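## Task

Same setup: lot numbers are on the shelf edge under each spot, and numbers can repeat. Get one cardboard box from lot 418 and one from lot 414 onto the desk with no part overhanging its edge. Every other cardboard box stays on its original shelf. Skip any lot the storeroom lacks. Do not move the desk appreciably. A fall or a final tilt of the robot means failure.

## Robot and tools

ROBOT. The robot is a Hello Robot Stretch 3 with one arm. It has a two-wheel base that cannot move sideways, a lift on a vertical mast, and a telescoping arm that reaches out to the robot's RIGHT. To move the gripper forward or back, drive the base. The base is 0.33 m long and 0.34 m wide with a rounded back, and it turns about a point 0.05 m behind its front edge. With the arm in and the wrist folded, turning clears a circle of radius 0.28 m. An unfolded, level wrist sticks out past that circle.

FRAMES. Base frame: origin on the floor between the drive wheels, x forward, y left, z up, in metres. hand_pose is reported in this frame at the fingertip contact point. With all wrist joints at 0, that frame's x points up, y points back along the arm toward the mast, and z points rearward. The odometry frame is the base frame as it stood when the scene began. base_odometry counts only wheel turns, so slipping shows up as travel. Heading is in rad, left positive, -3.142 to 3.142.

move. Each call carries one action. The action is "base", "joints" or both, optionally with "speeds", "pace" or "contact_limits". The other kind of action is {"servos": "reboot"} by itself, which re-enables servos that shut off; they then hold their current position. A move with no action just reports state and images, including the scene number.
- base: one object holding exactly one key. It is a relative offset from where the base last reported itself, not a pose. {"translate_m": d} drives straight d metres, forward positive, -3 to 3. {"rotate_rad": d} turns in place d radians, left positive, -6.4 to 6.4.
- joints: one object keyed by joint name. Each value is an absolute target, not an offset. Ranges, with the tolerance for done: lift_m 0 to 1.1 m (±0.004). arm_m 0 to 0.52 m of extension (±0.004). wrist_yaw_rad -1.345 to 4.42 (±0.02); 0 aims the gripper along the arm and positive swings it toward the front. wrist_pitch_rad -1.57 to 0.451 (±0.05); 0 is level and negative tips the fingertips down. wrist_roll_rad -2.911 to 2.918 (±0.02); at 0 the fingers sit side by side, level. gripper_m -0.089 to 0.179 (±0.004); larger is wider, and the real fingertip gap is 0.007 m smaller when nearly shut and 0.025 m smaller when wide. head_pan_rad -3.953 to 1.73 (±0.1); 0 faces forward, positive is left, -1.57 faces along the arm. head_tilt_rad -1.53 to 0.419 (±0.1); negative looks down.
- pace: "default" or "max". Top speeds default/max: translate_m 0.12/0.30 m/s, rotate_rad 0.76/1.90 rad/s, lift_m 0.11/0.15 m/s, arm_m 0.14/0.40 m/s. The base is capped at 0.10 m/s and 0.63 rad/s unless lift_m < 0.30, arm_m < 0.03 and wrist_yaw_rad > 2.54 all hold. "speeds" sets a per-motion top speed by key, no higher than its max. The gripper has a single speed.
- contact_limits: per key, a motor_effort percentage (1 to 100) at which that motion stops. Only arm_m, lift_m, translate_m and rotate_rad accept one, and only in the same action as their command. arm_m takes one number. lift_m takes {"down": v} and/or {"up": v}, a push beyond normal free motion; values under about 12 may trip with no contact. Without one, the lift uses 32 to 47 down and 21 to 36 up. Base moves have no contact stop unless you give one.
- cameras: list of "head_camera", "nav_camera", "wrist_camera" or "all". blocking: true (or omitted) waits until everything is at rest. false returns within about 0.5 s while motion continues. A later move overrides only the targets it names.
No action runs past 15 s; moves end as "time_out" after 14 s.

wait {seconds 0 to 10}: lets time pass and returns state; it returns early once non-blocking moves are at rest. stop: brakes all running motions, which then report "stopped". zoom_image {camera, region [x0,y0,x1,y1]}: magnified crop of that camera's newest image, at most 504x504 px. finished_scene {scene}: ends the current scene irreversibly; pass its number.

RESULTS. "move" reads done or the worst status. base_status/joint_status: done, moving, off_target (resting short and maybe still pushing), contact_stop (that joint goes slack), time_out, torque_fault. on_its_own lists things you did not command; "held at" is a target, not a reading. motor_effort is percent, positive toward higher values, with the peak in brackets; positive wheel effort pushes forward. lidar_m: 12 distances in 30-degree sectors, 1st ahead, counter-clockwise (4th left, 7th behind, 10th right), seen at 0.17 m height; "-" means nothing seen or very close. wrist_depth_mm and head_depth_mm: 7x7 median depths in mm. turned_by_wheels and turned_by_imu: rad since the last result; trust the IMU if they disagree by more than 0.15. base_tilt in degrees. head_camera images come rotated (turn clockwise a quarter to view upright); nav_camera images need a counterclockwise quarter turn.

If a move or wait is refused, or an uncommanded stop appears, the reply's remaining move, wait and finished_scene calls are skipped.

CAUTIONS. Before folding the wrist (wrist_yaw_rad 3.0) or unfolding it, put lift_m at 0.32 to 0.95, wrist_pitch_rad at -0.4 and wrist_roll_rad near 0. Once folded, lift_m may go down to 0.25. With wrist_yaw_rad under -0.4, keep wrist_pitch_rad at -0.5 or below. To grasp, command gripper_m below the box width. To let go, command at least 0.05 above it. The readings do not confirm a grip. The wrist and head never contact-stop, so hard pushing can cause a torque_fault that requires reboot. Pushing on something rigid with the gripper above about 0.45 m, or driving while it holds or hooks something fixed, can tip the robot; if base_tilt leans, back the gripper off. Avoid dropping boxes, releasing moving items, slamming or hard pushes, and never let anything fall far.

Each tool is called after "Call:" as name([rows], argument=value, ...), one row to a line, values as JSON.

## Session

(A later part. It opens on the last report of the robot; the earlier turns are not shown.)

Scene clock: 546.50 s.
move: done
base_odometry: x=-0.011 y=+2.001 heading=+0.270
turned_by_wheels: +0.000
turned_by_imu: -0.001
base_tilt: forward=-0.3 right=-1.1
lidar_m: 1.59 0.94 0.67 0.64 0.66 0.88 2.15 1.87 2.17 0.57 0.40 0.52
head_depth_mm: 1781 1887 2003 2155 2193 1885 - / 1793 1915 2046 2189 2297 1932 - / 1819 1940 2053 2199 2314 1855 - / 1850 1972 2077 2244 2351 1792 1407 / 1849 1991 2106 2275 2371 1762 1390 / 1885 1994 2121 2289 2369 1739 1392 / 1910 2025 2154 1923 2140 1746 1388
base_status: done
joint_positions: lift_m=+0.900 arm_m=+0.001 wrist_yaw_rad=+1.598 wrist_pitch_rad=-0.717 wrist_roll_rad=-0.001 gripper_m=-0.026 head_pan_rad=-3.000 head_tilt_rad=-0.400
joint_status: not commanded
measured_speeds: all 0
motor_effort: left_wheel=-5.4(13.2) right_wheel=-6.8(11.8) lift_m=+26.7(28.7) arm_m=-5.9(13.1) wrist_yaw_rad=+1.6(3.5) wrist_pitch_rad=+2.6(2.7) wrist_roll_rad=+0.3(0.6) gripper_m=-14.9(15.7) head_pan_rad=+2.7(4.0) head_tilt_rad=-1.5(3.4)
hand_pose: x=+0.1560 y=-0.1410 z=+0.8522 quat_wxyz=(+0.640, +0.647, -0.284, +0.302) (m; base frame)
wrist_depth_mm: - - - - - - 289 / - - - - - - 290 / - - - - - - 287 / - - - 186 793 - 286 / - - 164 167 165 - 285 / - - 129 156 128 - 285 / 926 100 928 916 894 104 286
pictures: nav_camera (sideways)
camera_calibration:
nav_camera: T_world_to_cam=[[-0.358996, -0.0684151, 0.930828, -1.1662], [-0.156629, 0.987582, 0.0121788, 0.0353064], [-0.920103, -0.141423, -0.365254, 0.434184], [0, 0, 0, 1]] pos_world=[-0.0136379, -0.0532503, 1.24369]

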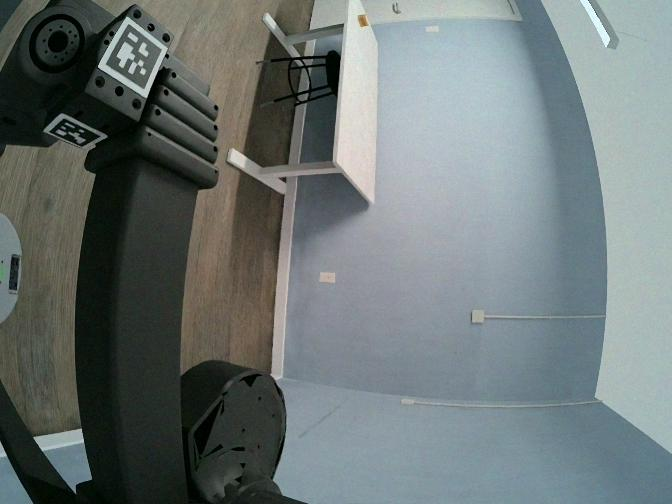

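Call:
move(base={"rotate_rad":-2.039})

Call:
move(base={"translate_m":1.2})

Call:
move(base={"translate_m":0.79})

Call:
move(base={"rotate_rad":0.469}, joints={"head_pan_rad":-1.8,"head_tilt_rad":-0.7}, cameras=["head_camera","nav_camera"])

Scene clock: 563.03 s.
move: done
base_odometry: x=-0.011 y=+2.001 heading=-1.768
turned_by_wheels: -2.039
turned_by_imu: -2.006
base_tilt: forward=-0.3 right=-1.2
lidar_m: 2.63 0.44 0.40 0.56 1.61 0.87 0.66 0.64 0.67 0.95 2.15 1.87
head_depth_mm: 627 676 732 796 871 948 - / 603 646 696 756 826 887 - / 579 619 666 720 784 853 - / 559 596 639 688 745 813 893 / 538 573 612 659 710 774 846 / 521 550 589 629 679 735 799 / 503 533 567 605 651 701 760
base_status: done
joint_positions: lift_m=+0.900 arm_m=+0.001 wrist_yaw_rad=+1.598 wrist_pitch_rad=-0.717 wrist_roll_rad=-0.001 gripper_m=-0.026 head_pan_rad=-3.000 head_tilt_rad=-0.400
joint_status: not commanded
measured_speeds: all 0
motor_effort: left_wheel=+8.8(12.5) right_wheel=-9.9(13.1) lift_m=+26.8(27.2) arm_m=-12.7(13.3) wrist_yaw_rad=+1.4(3.0) wrist_pitch_rad=+2.6(2.7) wrist_roll_rad=+0.3(0.6) gripper_m=-15.1(16.0) head_pan_rad=+2.3(3.4) head_tilt_rad=-1.7(2.0)
hand_pose: x=+0.1560 y=-0.1410 z=+0.8522 quat_wxyz=(+0.640, +0.647, -0.284, +0.302) (m; base frame)
wrist_depth_mm: - - - - - - - / - - - - - - - / - - - - - - - / - - - 186 - - - / - - 164 166 166 - - / - - 129 156 128 - - / - 100 902 912 906 900 919
pictures: none

Scene clock: 576.17 s.
move: done
base_odometry: x=-0.247 y=+0.825 heading=-1.768
turned_by_wheels: +0.000
turned_by_imu: +0.001
base_tilt: forward=-0.3 right=-1.1
lidar_m: 2.36 2.27 0.93 0.70 0.69 0.71 1.74 1.69 1.78 1.18 1.11 1.08
head_depth_mm: 1715 1825 1990 2154 2317 1876 - / 1642 1753 1908 2049 2224 1942 - / 1592 1691 1803 1963 2119 1851 - / 1529 1619 1740 1869 2039 1776 1410 / 1469 1566 1680 1783 1946 1776 1400 / 1423 1520 1609 1709 1850 1747 1394 / 1378 1452 1558 1654 1775 1741 1386
base_status: done
joint_positions: lift_m=+0.900 arm_m=+0.001 wrist_yaw_rad=+1.598 wrist_pitch_rad=-0.717 wrist_roll_rad=-0.001 gripper_m=-0.026 head_pan_rad=-3.000 head_tilt_rad=-0.400
joint_status: not commanded
measured_speeds: all 0
motor_effort: left_wheel=+4.0(12.7) right_wheel=+5.5(10.6) lift_m=+23.9(26.5) arm_m=-11.1(13.4) wrist_yaw_rad=+1.6(3.4) wrist_pitch_rad=+2.6(2.7) wrist_roll_rad=+0.4(0.6) gripper_m=-14.7(15.7) head_pan_rad=+2.0(3.3) head_tilt_rad=+0.3(1.8)
hand_pose: x=+0.1560 y=-0.1410 z=+0.8522 quat_wxyz=(+0.640, +0.647, -0.284, +0.302) (m; base frame)
wrist_depth_mm: - - - - - - - / - - - - - - - / - - - - - - - / - - - 186 - - - / - - 164 167 166 - - / - - 129 156 128 - - / 958 100 918 914 909 892 927
pictures: none

Scene clock: 585.20 s.
move: done
base_odometry: x=-0.402 y=+0.050 heading=-1.768
turned_by_wheels: +0.000
turned_by_imu: +0.000
base_tilt: forward=-0.2 right=-1.3
lidar_m: 1.82 1.89 1.42 1.07 1.05 1.09 1.55 2.39 1.23 0.61 0.84 0.83
head_depth_mm: 2379 1483 1505 1545 1591 1628 - / 2316 2515 2669 2909 2303 1859 - / 2221 2373 2541 2775 2422 1854 - / 2143 2311 2471 2618 2417 1760 1412 / 2088 2204 2364 2531 2370 1760 1398 / 2017 2162 2279 2429 2368 1754 1389 / 1932 2060 2180 2324 2337 1735 1388
base_status: done
joint_positions: lift_m=+0.900 arm_m=+0.001 wrist_yaw_rad=+1.598 wrist_pitch_rad=-0.717 wrist_roll_rad=-0.001 gripper_m=-0.026 head_pan_rad=-3.000 head_tilt_rad=-0.400
joint_status: not commanded
measured_speeds: all 0
motor_effort: left_wheel=+7.8(11.8) right_wheel=+1.9(10.3) lift_m=+24.6(25.3) arm_m=-9.7(11.4) wrist_yaw_rad=+2.1(3.2) wrist_pitch_rad=+2.6(2.7) wrist_roll_rad=+0.1(0.6) gripper_m=-15.2(15.8) head_pan_rad=+1.7(2.9) head_tilt_rad=+0.7(2.3)
hand_pose: x=+0.1560 y=-0.1410 z=+0.8522 quat_wxyz=(+0.640, +0.647, -0.284, +0.302) (m; base frame)
wrist_depth_mm: - - - - - - - / - - - - - - - / - - - - - - - / - - - 186 - - - / - - 164 166 165 - - / - - 129 156 128 - - / 944 100 918 913 902 889 908
pictures: none

Scene clock: 587.23 s.
move: done
base_odometry: x=-0.402 y=+0.050 heading=-1.300
turned_by_wheels: +0.469
turned_by_imu: +0.462
base_tilt: forward=-0.3 right=-1.2
lidar_m: 1.88 1.50 1.08 1.04 1.08 1.46 2.39 1.23 0.62 0.62 0.84 1.71
head_depth_mm: 1134 1286 1326 965 803 - - / 1109 1244 1313 953 774 - 1136 / 1083 1211 1305 948 769 - 1130 / 1057 1180 1274 936 759 - - / 1036 1153 1235 930 754 - - / 1008 1120 1198 922 729 1332 1204 / 992 1096 1180 914 725 1261 1178
base_status: done
joint_positions: lift_m=+0.900 arm_m=+0.001 wrist_yaw_rad=+1.598 wrist_pitch_rad=-0.717 wrist_roll_rad=-0.001 gripper_m=-0.026 head_pan_rad=-1.792 head_tilt_rad=-0.704
joint_status: all done
measured_speeds: translate_m=+0.000 rotate_rad=+0.000 lift_m=+0.000 arm_m=+0.000 wrist_yaw_rad=+0.000 wrist_pitch_rad=+0.000 wrist_roll_rad=+0.000 head_pan_rad=-0.024 head_tilt_rad=+0.000
motor_effort: left_wheel=-8.7(12.7) right_wheel=+9.3(12.2) lift_m=+24.7(25.7) arm_m=-9.9(10.6) wrist_yaw_rad=+1.4(2.8) wrist_pitch_rad=+2.6(2.7) wrist_roll_rad=+0.2(0.5) gripper_m=-15.3(15.8) head_pan_rad=-3.4(5.1) head_tilt_rad=-1.1(8.5)
hand_pose: x=+0.1560 y=-0.1410 z=+0.8522 quat_wxyz=(+0.640, +0.647, -0.284, +0.302) (m; base frame)
wrist_depth_mm: - - - - - - - / - - - - - - - / - - - - - - - / - - - 186 - - - / - - 164 166 166 - - / - - 129 156 128 - - / 955 100 931 925 908 906 932
pictures: head_camera (sideways), nav_camera (sideways)
camera_calibration:
head_camera: T_world_to_cam=[[0.0875078, 0.601377, -0.794158, 1.048], [0.970049, -0.232787, -0.0693893, 0.0840451], [-0.226599, -0.764301, -0.603736, 0.742603], [0, 0, 0, 1]] pos_world=[-0.00496263, -0.0431052, 1.28644]
nav_camera: T_world_to_cam=[[-0.120737, -0.615488, 0.778843, -0.969436], [-0.9796, 0.200842, 0.00685791, 0.0471922], [-0.160645, -0.762127, -0.627181, 0.770358], [0, 0, 0, 1]] pos_world=[0.0529367, -0.0190433, 1.23787]

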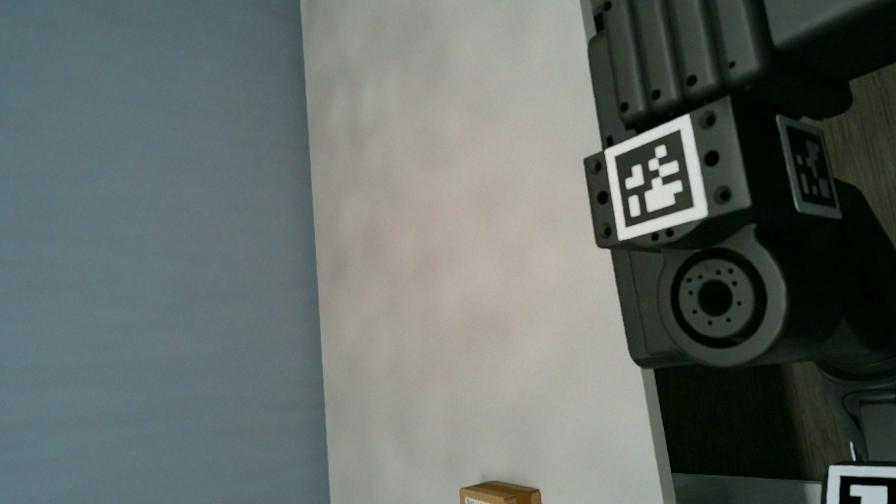

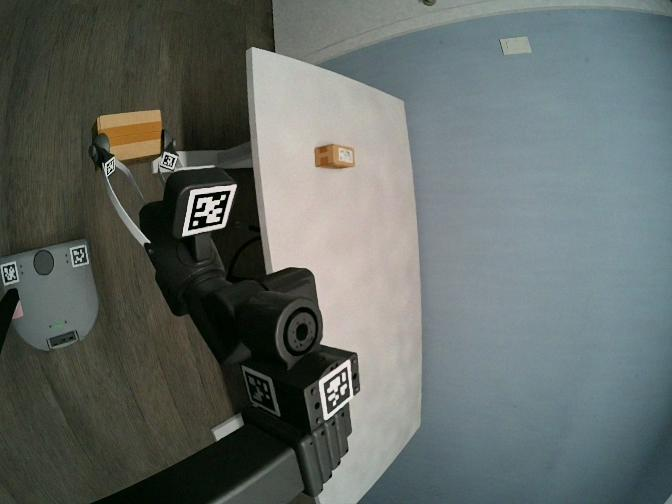

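Call:
move(joints={"wrist_yaw_rad":0,"arm_m":0.29}, cameras=["wrist_camera","head_camera"])

Call:
move(joints={"lift_m":0.73}, speeds={"lift_m":0.035}, contact_limits={"lift_m":{"down":13}}, cameras=["wrist_camera"])

Scene clock: 601.53 s.
move: done
base_odometry: x=-0.402 y=+0.050 heading=-1.300
turned_by_wheels: +0.000
turned_by_imu: +0.000
base_tilt: forward=-0.4 right=-1.1
lidar_m: 1.89 1.49 1.08 1.04 1.07 1.47 2.39 1.22 0.61 0.62 0.84 1.71
head_depth_mm: 1142 1293 1336 969 808 - - / 1108 1252 1320 997 - - 1138 / 1087 1218 1305 299 747 1340 1176 / 1055 1190 424 434 742 1337 1168 / 1036 1149 411 435 737 1340 1172 / 1008 1115 1194 691 731 1319 1162 / 989 1090 1183 920 728 1252 1154
base_status: not commanded
joint_positions: lift_m=+0.900 arm_m=+0.290 wrist_yaw_rad=+0.004 wrist_pitch_rad=-0.717 wrist_roll_rad=-0.001 gripper_m=-0.026 head_pan_rad=-1.800 head_tilt_rad=-0.700
joint_status: all done
measured_speeds: all 0
motor_effort: left_wheel=-8.5(9.0) right_wheel=+8.6(9.6) lift_m=+25.5(26.3) arm_m=+13.0(15.4) wrist_yaw_rad=-3.2(7.6) wrist_pitch_rad=+2.6(2.7) wrist_roll_rad=+0.3(0.5) gripper_m=-15.0(15.7) head_pan_rad=-2.9(3.6) head_tilt_rad=+2.2(4.5)
hand_pose: x=-0.0209 y=-0.6124 z=+0.8522 quat_wxyz=(+0.663, +0.249, -0.661, -0.247) (m; base frame)
wrist_depth_mm: - - - - - - - / - - - - - - - / - - - - - - - / - 286 - 182 180 - - / 256 267 160 167 165 - - / - 273 129 156 128 - - / - 100 - - - 104 -
pictures: head_camera (sideways), wrist_camera
camera_calibration:
head_camera: T_world_to_cam=[[0.0918875, 0.597226, -0.796792, 1.05143], [0.967947, -0.241401, -0.0693141, 0.0838741], [-0.233743, -0.764883, -0.600265, 0.73811], [0, 0, 0, 1]] pos_world=[-0.00527106, -0.0431257, 1.28665]
wrist_camera: T_world_to_cam=[[-0.998905, -0.0317606, -0.0343503, -0.00443306], [-0.00439408, 0.794691, -0.606999, 1.03634], [0.0465765, -0.606183, -0.79396, 0.472609], [0, 0, 0, 1]] pos_world=[-0.0218869, -0.537225, 1.00414]

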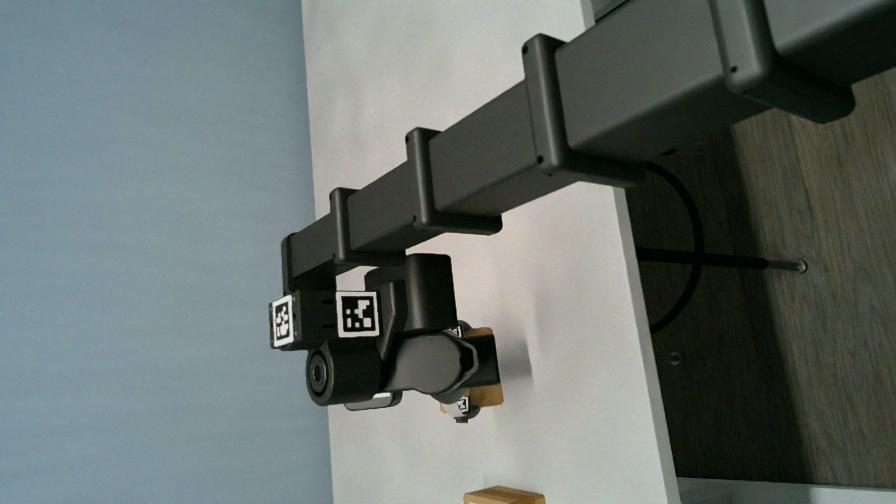

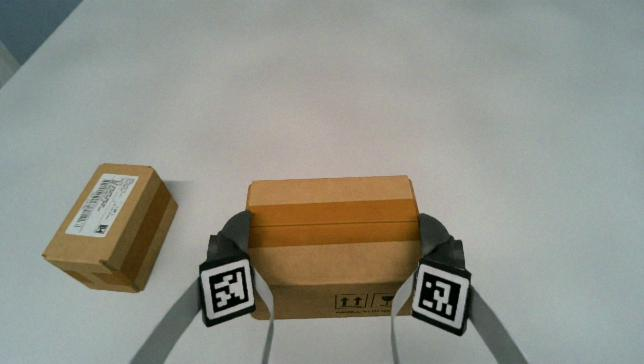

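Scene clock: 605.03 s.
move: contact_stop
base_odometry: x=-0.402 y=+0.050 heading=-1.300
turned_by_wheels: +0.000
turned_by_imu: +0.000
base_tilt: forward=-0.4 right=-1.1
lidar_m: 1.88 1.50 1.08 1.04 1.07 1.46 2.39 1.23 0.62 0.62 0.84 1.71
head_depth_mm: 1144 1295 1349 969 810 1407 1247 / 1112 1254 1329 958 799 298 - / 1092 1214 1303 951 360 307 1152 / 1056 1183 1265 481 487 1336 1165 / 1036 1151 1231 477 695 1334 1162 / 1010 1123 1201 860 709 1328 1159 / 986 1092 1186 919 728 1258 1158
base_status: not commanded
joint_positions: lift_m=+0.797 arm_m=+0.290 wrist_yaw_rad=+0.003 wrist_pitch_rad=-0.633 wrist_roll_rad=-0.001 gripper_m=-0.026 head_pan_rad=-1.800 head_tilt_rad=-0.700
joint_status: lift_m contact_stop (moved -0.103 of -0.170)
measured_speeds: translate_m=+0.000 rotate_rad=+0.000 lift_m=+0.004 arm_m=+0.000 wrist_yaw_rad=+0.000 wrist_pitch_rad=+0.000 wrist_roll_rad=+0.000 head_pan_rad=+0.000 head_tilt_rad=+0.000
on_its_own: lift_m is slack since a contact_stop (your +0.730 is given up); wrist_pitch_rad is at rest, and its effort (-12.6) is outside its rest range (-8 to +12)
motor_effort: left_wheel=-4.7(8.8) right_wheel=+4.6(9.7) lift_m=+21.6(27.5) arm_m=+8.3(12.8) wrist_yaw_rad=-3.9(5.3) wrist_pitch_rad=-12.6(14.5) wrist_roll_rad=+0.4(0.6) gripper_m=-15.5(15.7) head_pan_rad=-2.6(3.4) head_tilt_rad=+2.1(3.4)
contact_limits: lift_m down 13 (down: maximum 72; up: maximum 65)
hand_pose: x=-0.0210 y=-0.6273 z=+0.7649 quat_wxyz=(+0.673, +0.221, -0.671, -0.219) (m; base frame)
wrist_depth_mm: - - - - - - - / - - - - - - - / 215 - - - - - - / 198 239 - 183 183 - - / 199 - 159 167 162 - - / - - 129 155 126 - - / - 100 - - - 104 -
pictures: wrist_camera
camera_calibration:
wrist_camera: T_world_to_cam=[[-0.998916, -0.034009, -0.0317761, -0.0113051], [-0.00389275, 0.741367, -0.671089, 1.0108], [0.0463808, -0.670238, -0.740696, 0.313252], [0, 0, 0, 1]] pos_world=[-0.0218869, -0.539806, 0.910003]

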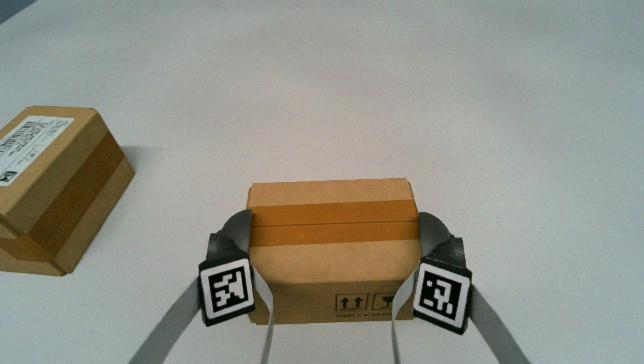

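Resting on the desk. Release (gap width ~0.09 → 0.155).

Call:
move(joints={"gripper_m":0.16})

Call:
move(joints={"lift_m":0.93})

Call:
move(joints={"arm_m":0.0}, cameras=["head_camera","wrist_camera"])

Scene clock: 612.50 s.
move: done
base_odometry: x=-0.402 y=+0.050 heading=-1.300
turned_by_wheels: +0.000
turned_by_imu: +0.000
base_tilt: forward=-0.3 right=-1.3
lidar_m: 1.88 1.50 1.09 1.04 1.07 1.46 2.39 1.23 0.61 0.62 0.84 1.71
head_depth_mm: 1144 1283 1347 971 808 1397 1246 / 1113 1248 1327 959 801 306 - / 1085 1216 1313 953 352 305 1152 / 1055 1185 1271 471 490 1342 1169 / 1035 1160 1234 476 680 1328 1165 / 1009 1126 1206 859 710 1332 1157 / 988 1091 1182 923 725 1266 1153
base_status: not commanded
joint_positions: lift_m=+0.803 arm_m=+0.290 wrist_yaw_rad=+0.003 wrist_pitch_rad=-0.708 wrist_roll_rad=-0.001 gripper_m=+0.160 head_pan_rad=-1.800 head_tilt_rad=-0.700
joint_status: all done
measured_speeds: all 0
on_its_own: lift_m is slack since a contact_stop (your +0.730 is given up)
motor_effort: left_wheel=-5.0(5.4) right_wheel=+5.0(5.4) lift_m=+27.2(27.6) arm_m=-3.3(3.7) wrist_yaw_rad=-2.3(4.8) wrist_pitch_rad=+1.0(9.5) wrist_roll_rad=+0.3(0.6) gripper_m=+0.7(83.3) head_pan_rad=-1.9(2.6) head_tilt_rad=+0.9(2.4)
contact_limits: lift_m down 13 (down: maximum 72; up: maximum 65)
hand_pose: x=-0.0210 y=-0.6139 z=+0.7568 quat_wxyz=(+0.664, +0.247, -0.662, -0.244) (m; base frame)
wrist_depth_mm: - - - - - - - / 209 - - - - - - / 198 238 - - - - - / 199 - 174 173 171 - - / 204 144 158 158 156 - - / - 125 - 178 - 136 - / 112 - - - - - 109
pictures: none

Scene clock: 614.50 s.
move: done
base_odometry: x=-0.402 y=+0.050 heading=-1.300
turned_by_wheels: +0.000
turned_by_imu: +0.000
base_tilt: forward=-0.5 right=-1.3
lidar_m: 1.88 1.50 1.09 1.04 1.08 1.46 2.39 1.23 0.61 0.62 0.84 1.71
head_depth_mm: 1145 1284 1344 1011 - - 1144 / 1116 1253 1331 - - 1358 1180 / 1085 1216 353 - 768 1351 1174 / 1060 1174 397 873 740 1345 1165 / 1033 1120 396 765 736 1327 1164 / 1009 1120 415 757 733 1325 1162 / 987 1096 1185 884 725 1264 1153
base_status: not commanded
joint_positions: lift_m=+0.930 arm_m=+0.290 wrist_yaw_rad=+0.003 wrist_pitch_rad=-0.709 wrist_roll_rad=-0.001 gripper_m=+0.160 head_pan_rad=-1.800 head_tilt_rad=-0.700
joint_status: all done
measured_speeds: all 0
motor_effort: left_wheel=-4.3(5.4) right_wheel=+4.6(5.7) lift_m=+30.1(32.9) arm_m=-6.4(6.8) wrist_yaw_rad=-2.9(4.4) wrist_pitch_rad=+1.2(1.3) wrist_roll_rad=+0.1(0.8) gripper_m=+0.6(1.1) head_pan_rad=-1.9(2.3) head_tilt_rad=+1.4(1.9)
hand_pose: x=-0.0210 y=-0.6137 z=+0.8836 quat_wxyz=(+0.664, +0.247, -0.662, -0.245) (m; base frame)
wrist_depth_mm: - - - - - - - / - - - - - - - / - - - - - - - / - 313 - - - - - / - 297 - - - - - / - 125 - 269 267 135 - / 112 - - 256 - - 109
pictures: none

Scene clock: 617.87 s.
move: done
base_odometry: x=-0.402 y=+0.050 heading=-1.300
turned_by_wheels: +0.000
turned_by_imu: +0.000
base_tilt: forward=-0.3 right=-1.3
lidar_m: 1.89 1.50 1.08 1.04 1.08 1.46 2.39 1.23 0.62 0.62 0.83 1.71
head_depth_mm: 1140 1294 1353 970 - - - / 1112 1254 1337 961 - - - / 1084 1217 1308 951 - - - / 1058 1179 1272 947 789 - - / 1031 1152 1239 936 758 - - / 1011 1124 1211 926 730 1328 1161 / 984 1095 1187 924 728 651 1151
base_status: not commanded
joint_positions: lift_m=+0.930 arm_m=+0.001 wrist_yaw_rad=+0.003 wrist_pitch_rad=-0.709 wrist_roll_rad=-0.001 gripper_m=+0.160 head_pan_rad=-1.800 head_tilt_rad=-0.700
joint_status: all done
measured_speeds: all 0
motor_effort: left_wheel=-4.8(5.3) right_wheel=+5.1(5.6) lift_m=+24.6(31.3) arm_m=-12.1(14.9) wrist_yaw_rad=-3.0(4.5) wrist_pitch_rad=+1.2(1.4) wrist_roll_rad=+0.3(0.6) gripper_m=+0.6(1.2) head_pan_rad=-1.3(2.0) head_tilt_rad=+1.2(1.7)
hand_pose: x=-0.0210 y=-0.3243 z=+0.8835 quat_wxyz=(+0.664, +0.247, -0.662, -0.245) (m; base frame)
wrist_depth_mm: - - - - - - - / - - 470 447 - - - / - - - - - - - / - - - - - - - / - 148 - - - 141 - / - 127 - - - 136 - / 116 972 956 971 947 923 112
pictures: head_camera (sideways), wrist_camera
camera_calibration:
head_camera: T_world_to_cam=[[0.0918875, 0.597226, -0.796792, 1.05143], [0.967947, -0.241401, -0.0693141, 0.0838741], [-0.233743, -0.764883, -0.600265, 0.73811], [0, 0, 0, 1]] pos_world=[-0.00527106, -0.0431257, 1.28665]
wrist_camera: T_world_to_cam=[[-0.998925, -0.0314475, -0.0340511, 0.00557506], [-0.00398807, 0.790222, -0.612807, 0.830195], [0.0461792, -0.612013, -0.789498, 0.666242], [0, 0, 0, 1]] pos_world=[-0.0218866, -0.248114, 1.03494]

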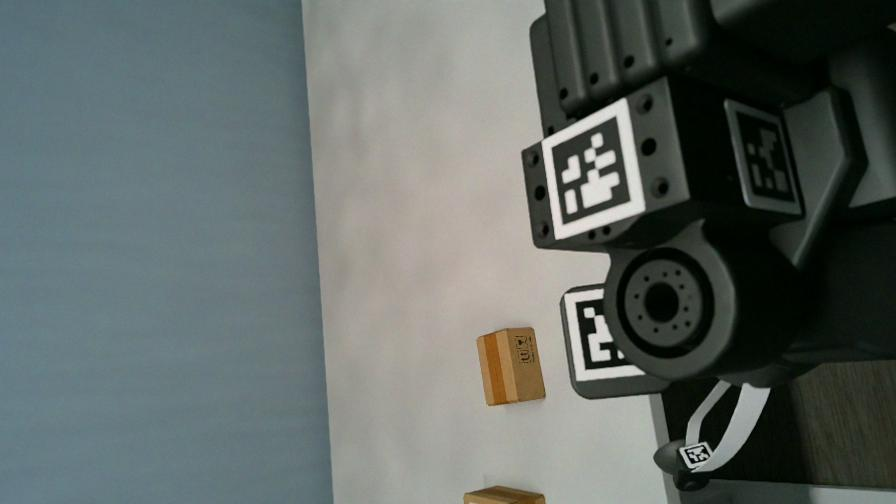

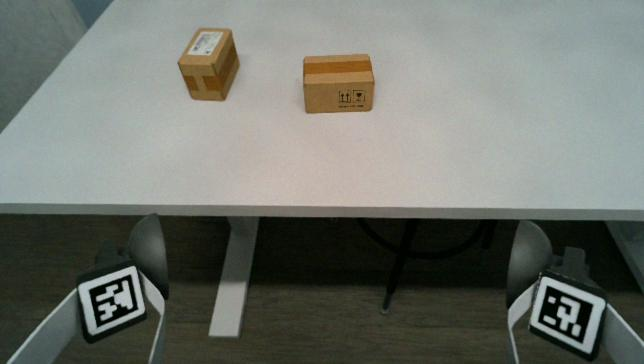

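Call:
finished_scene(scene=2)

The scene is finished: the task was done.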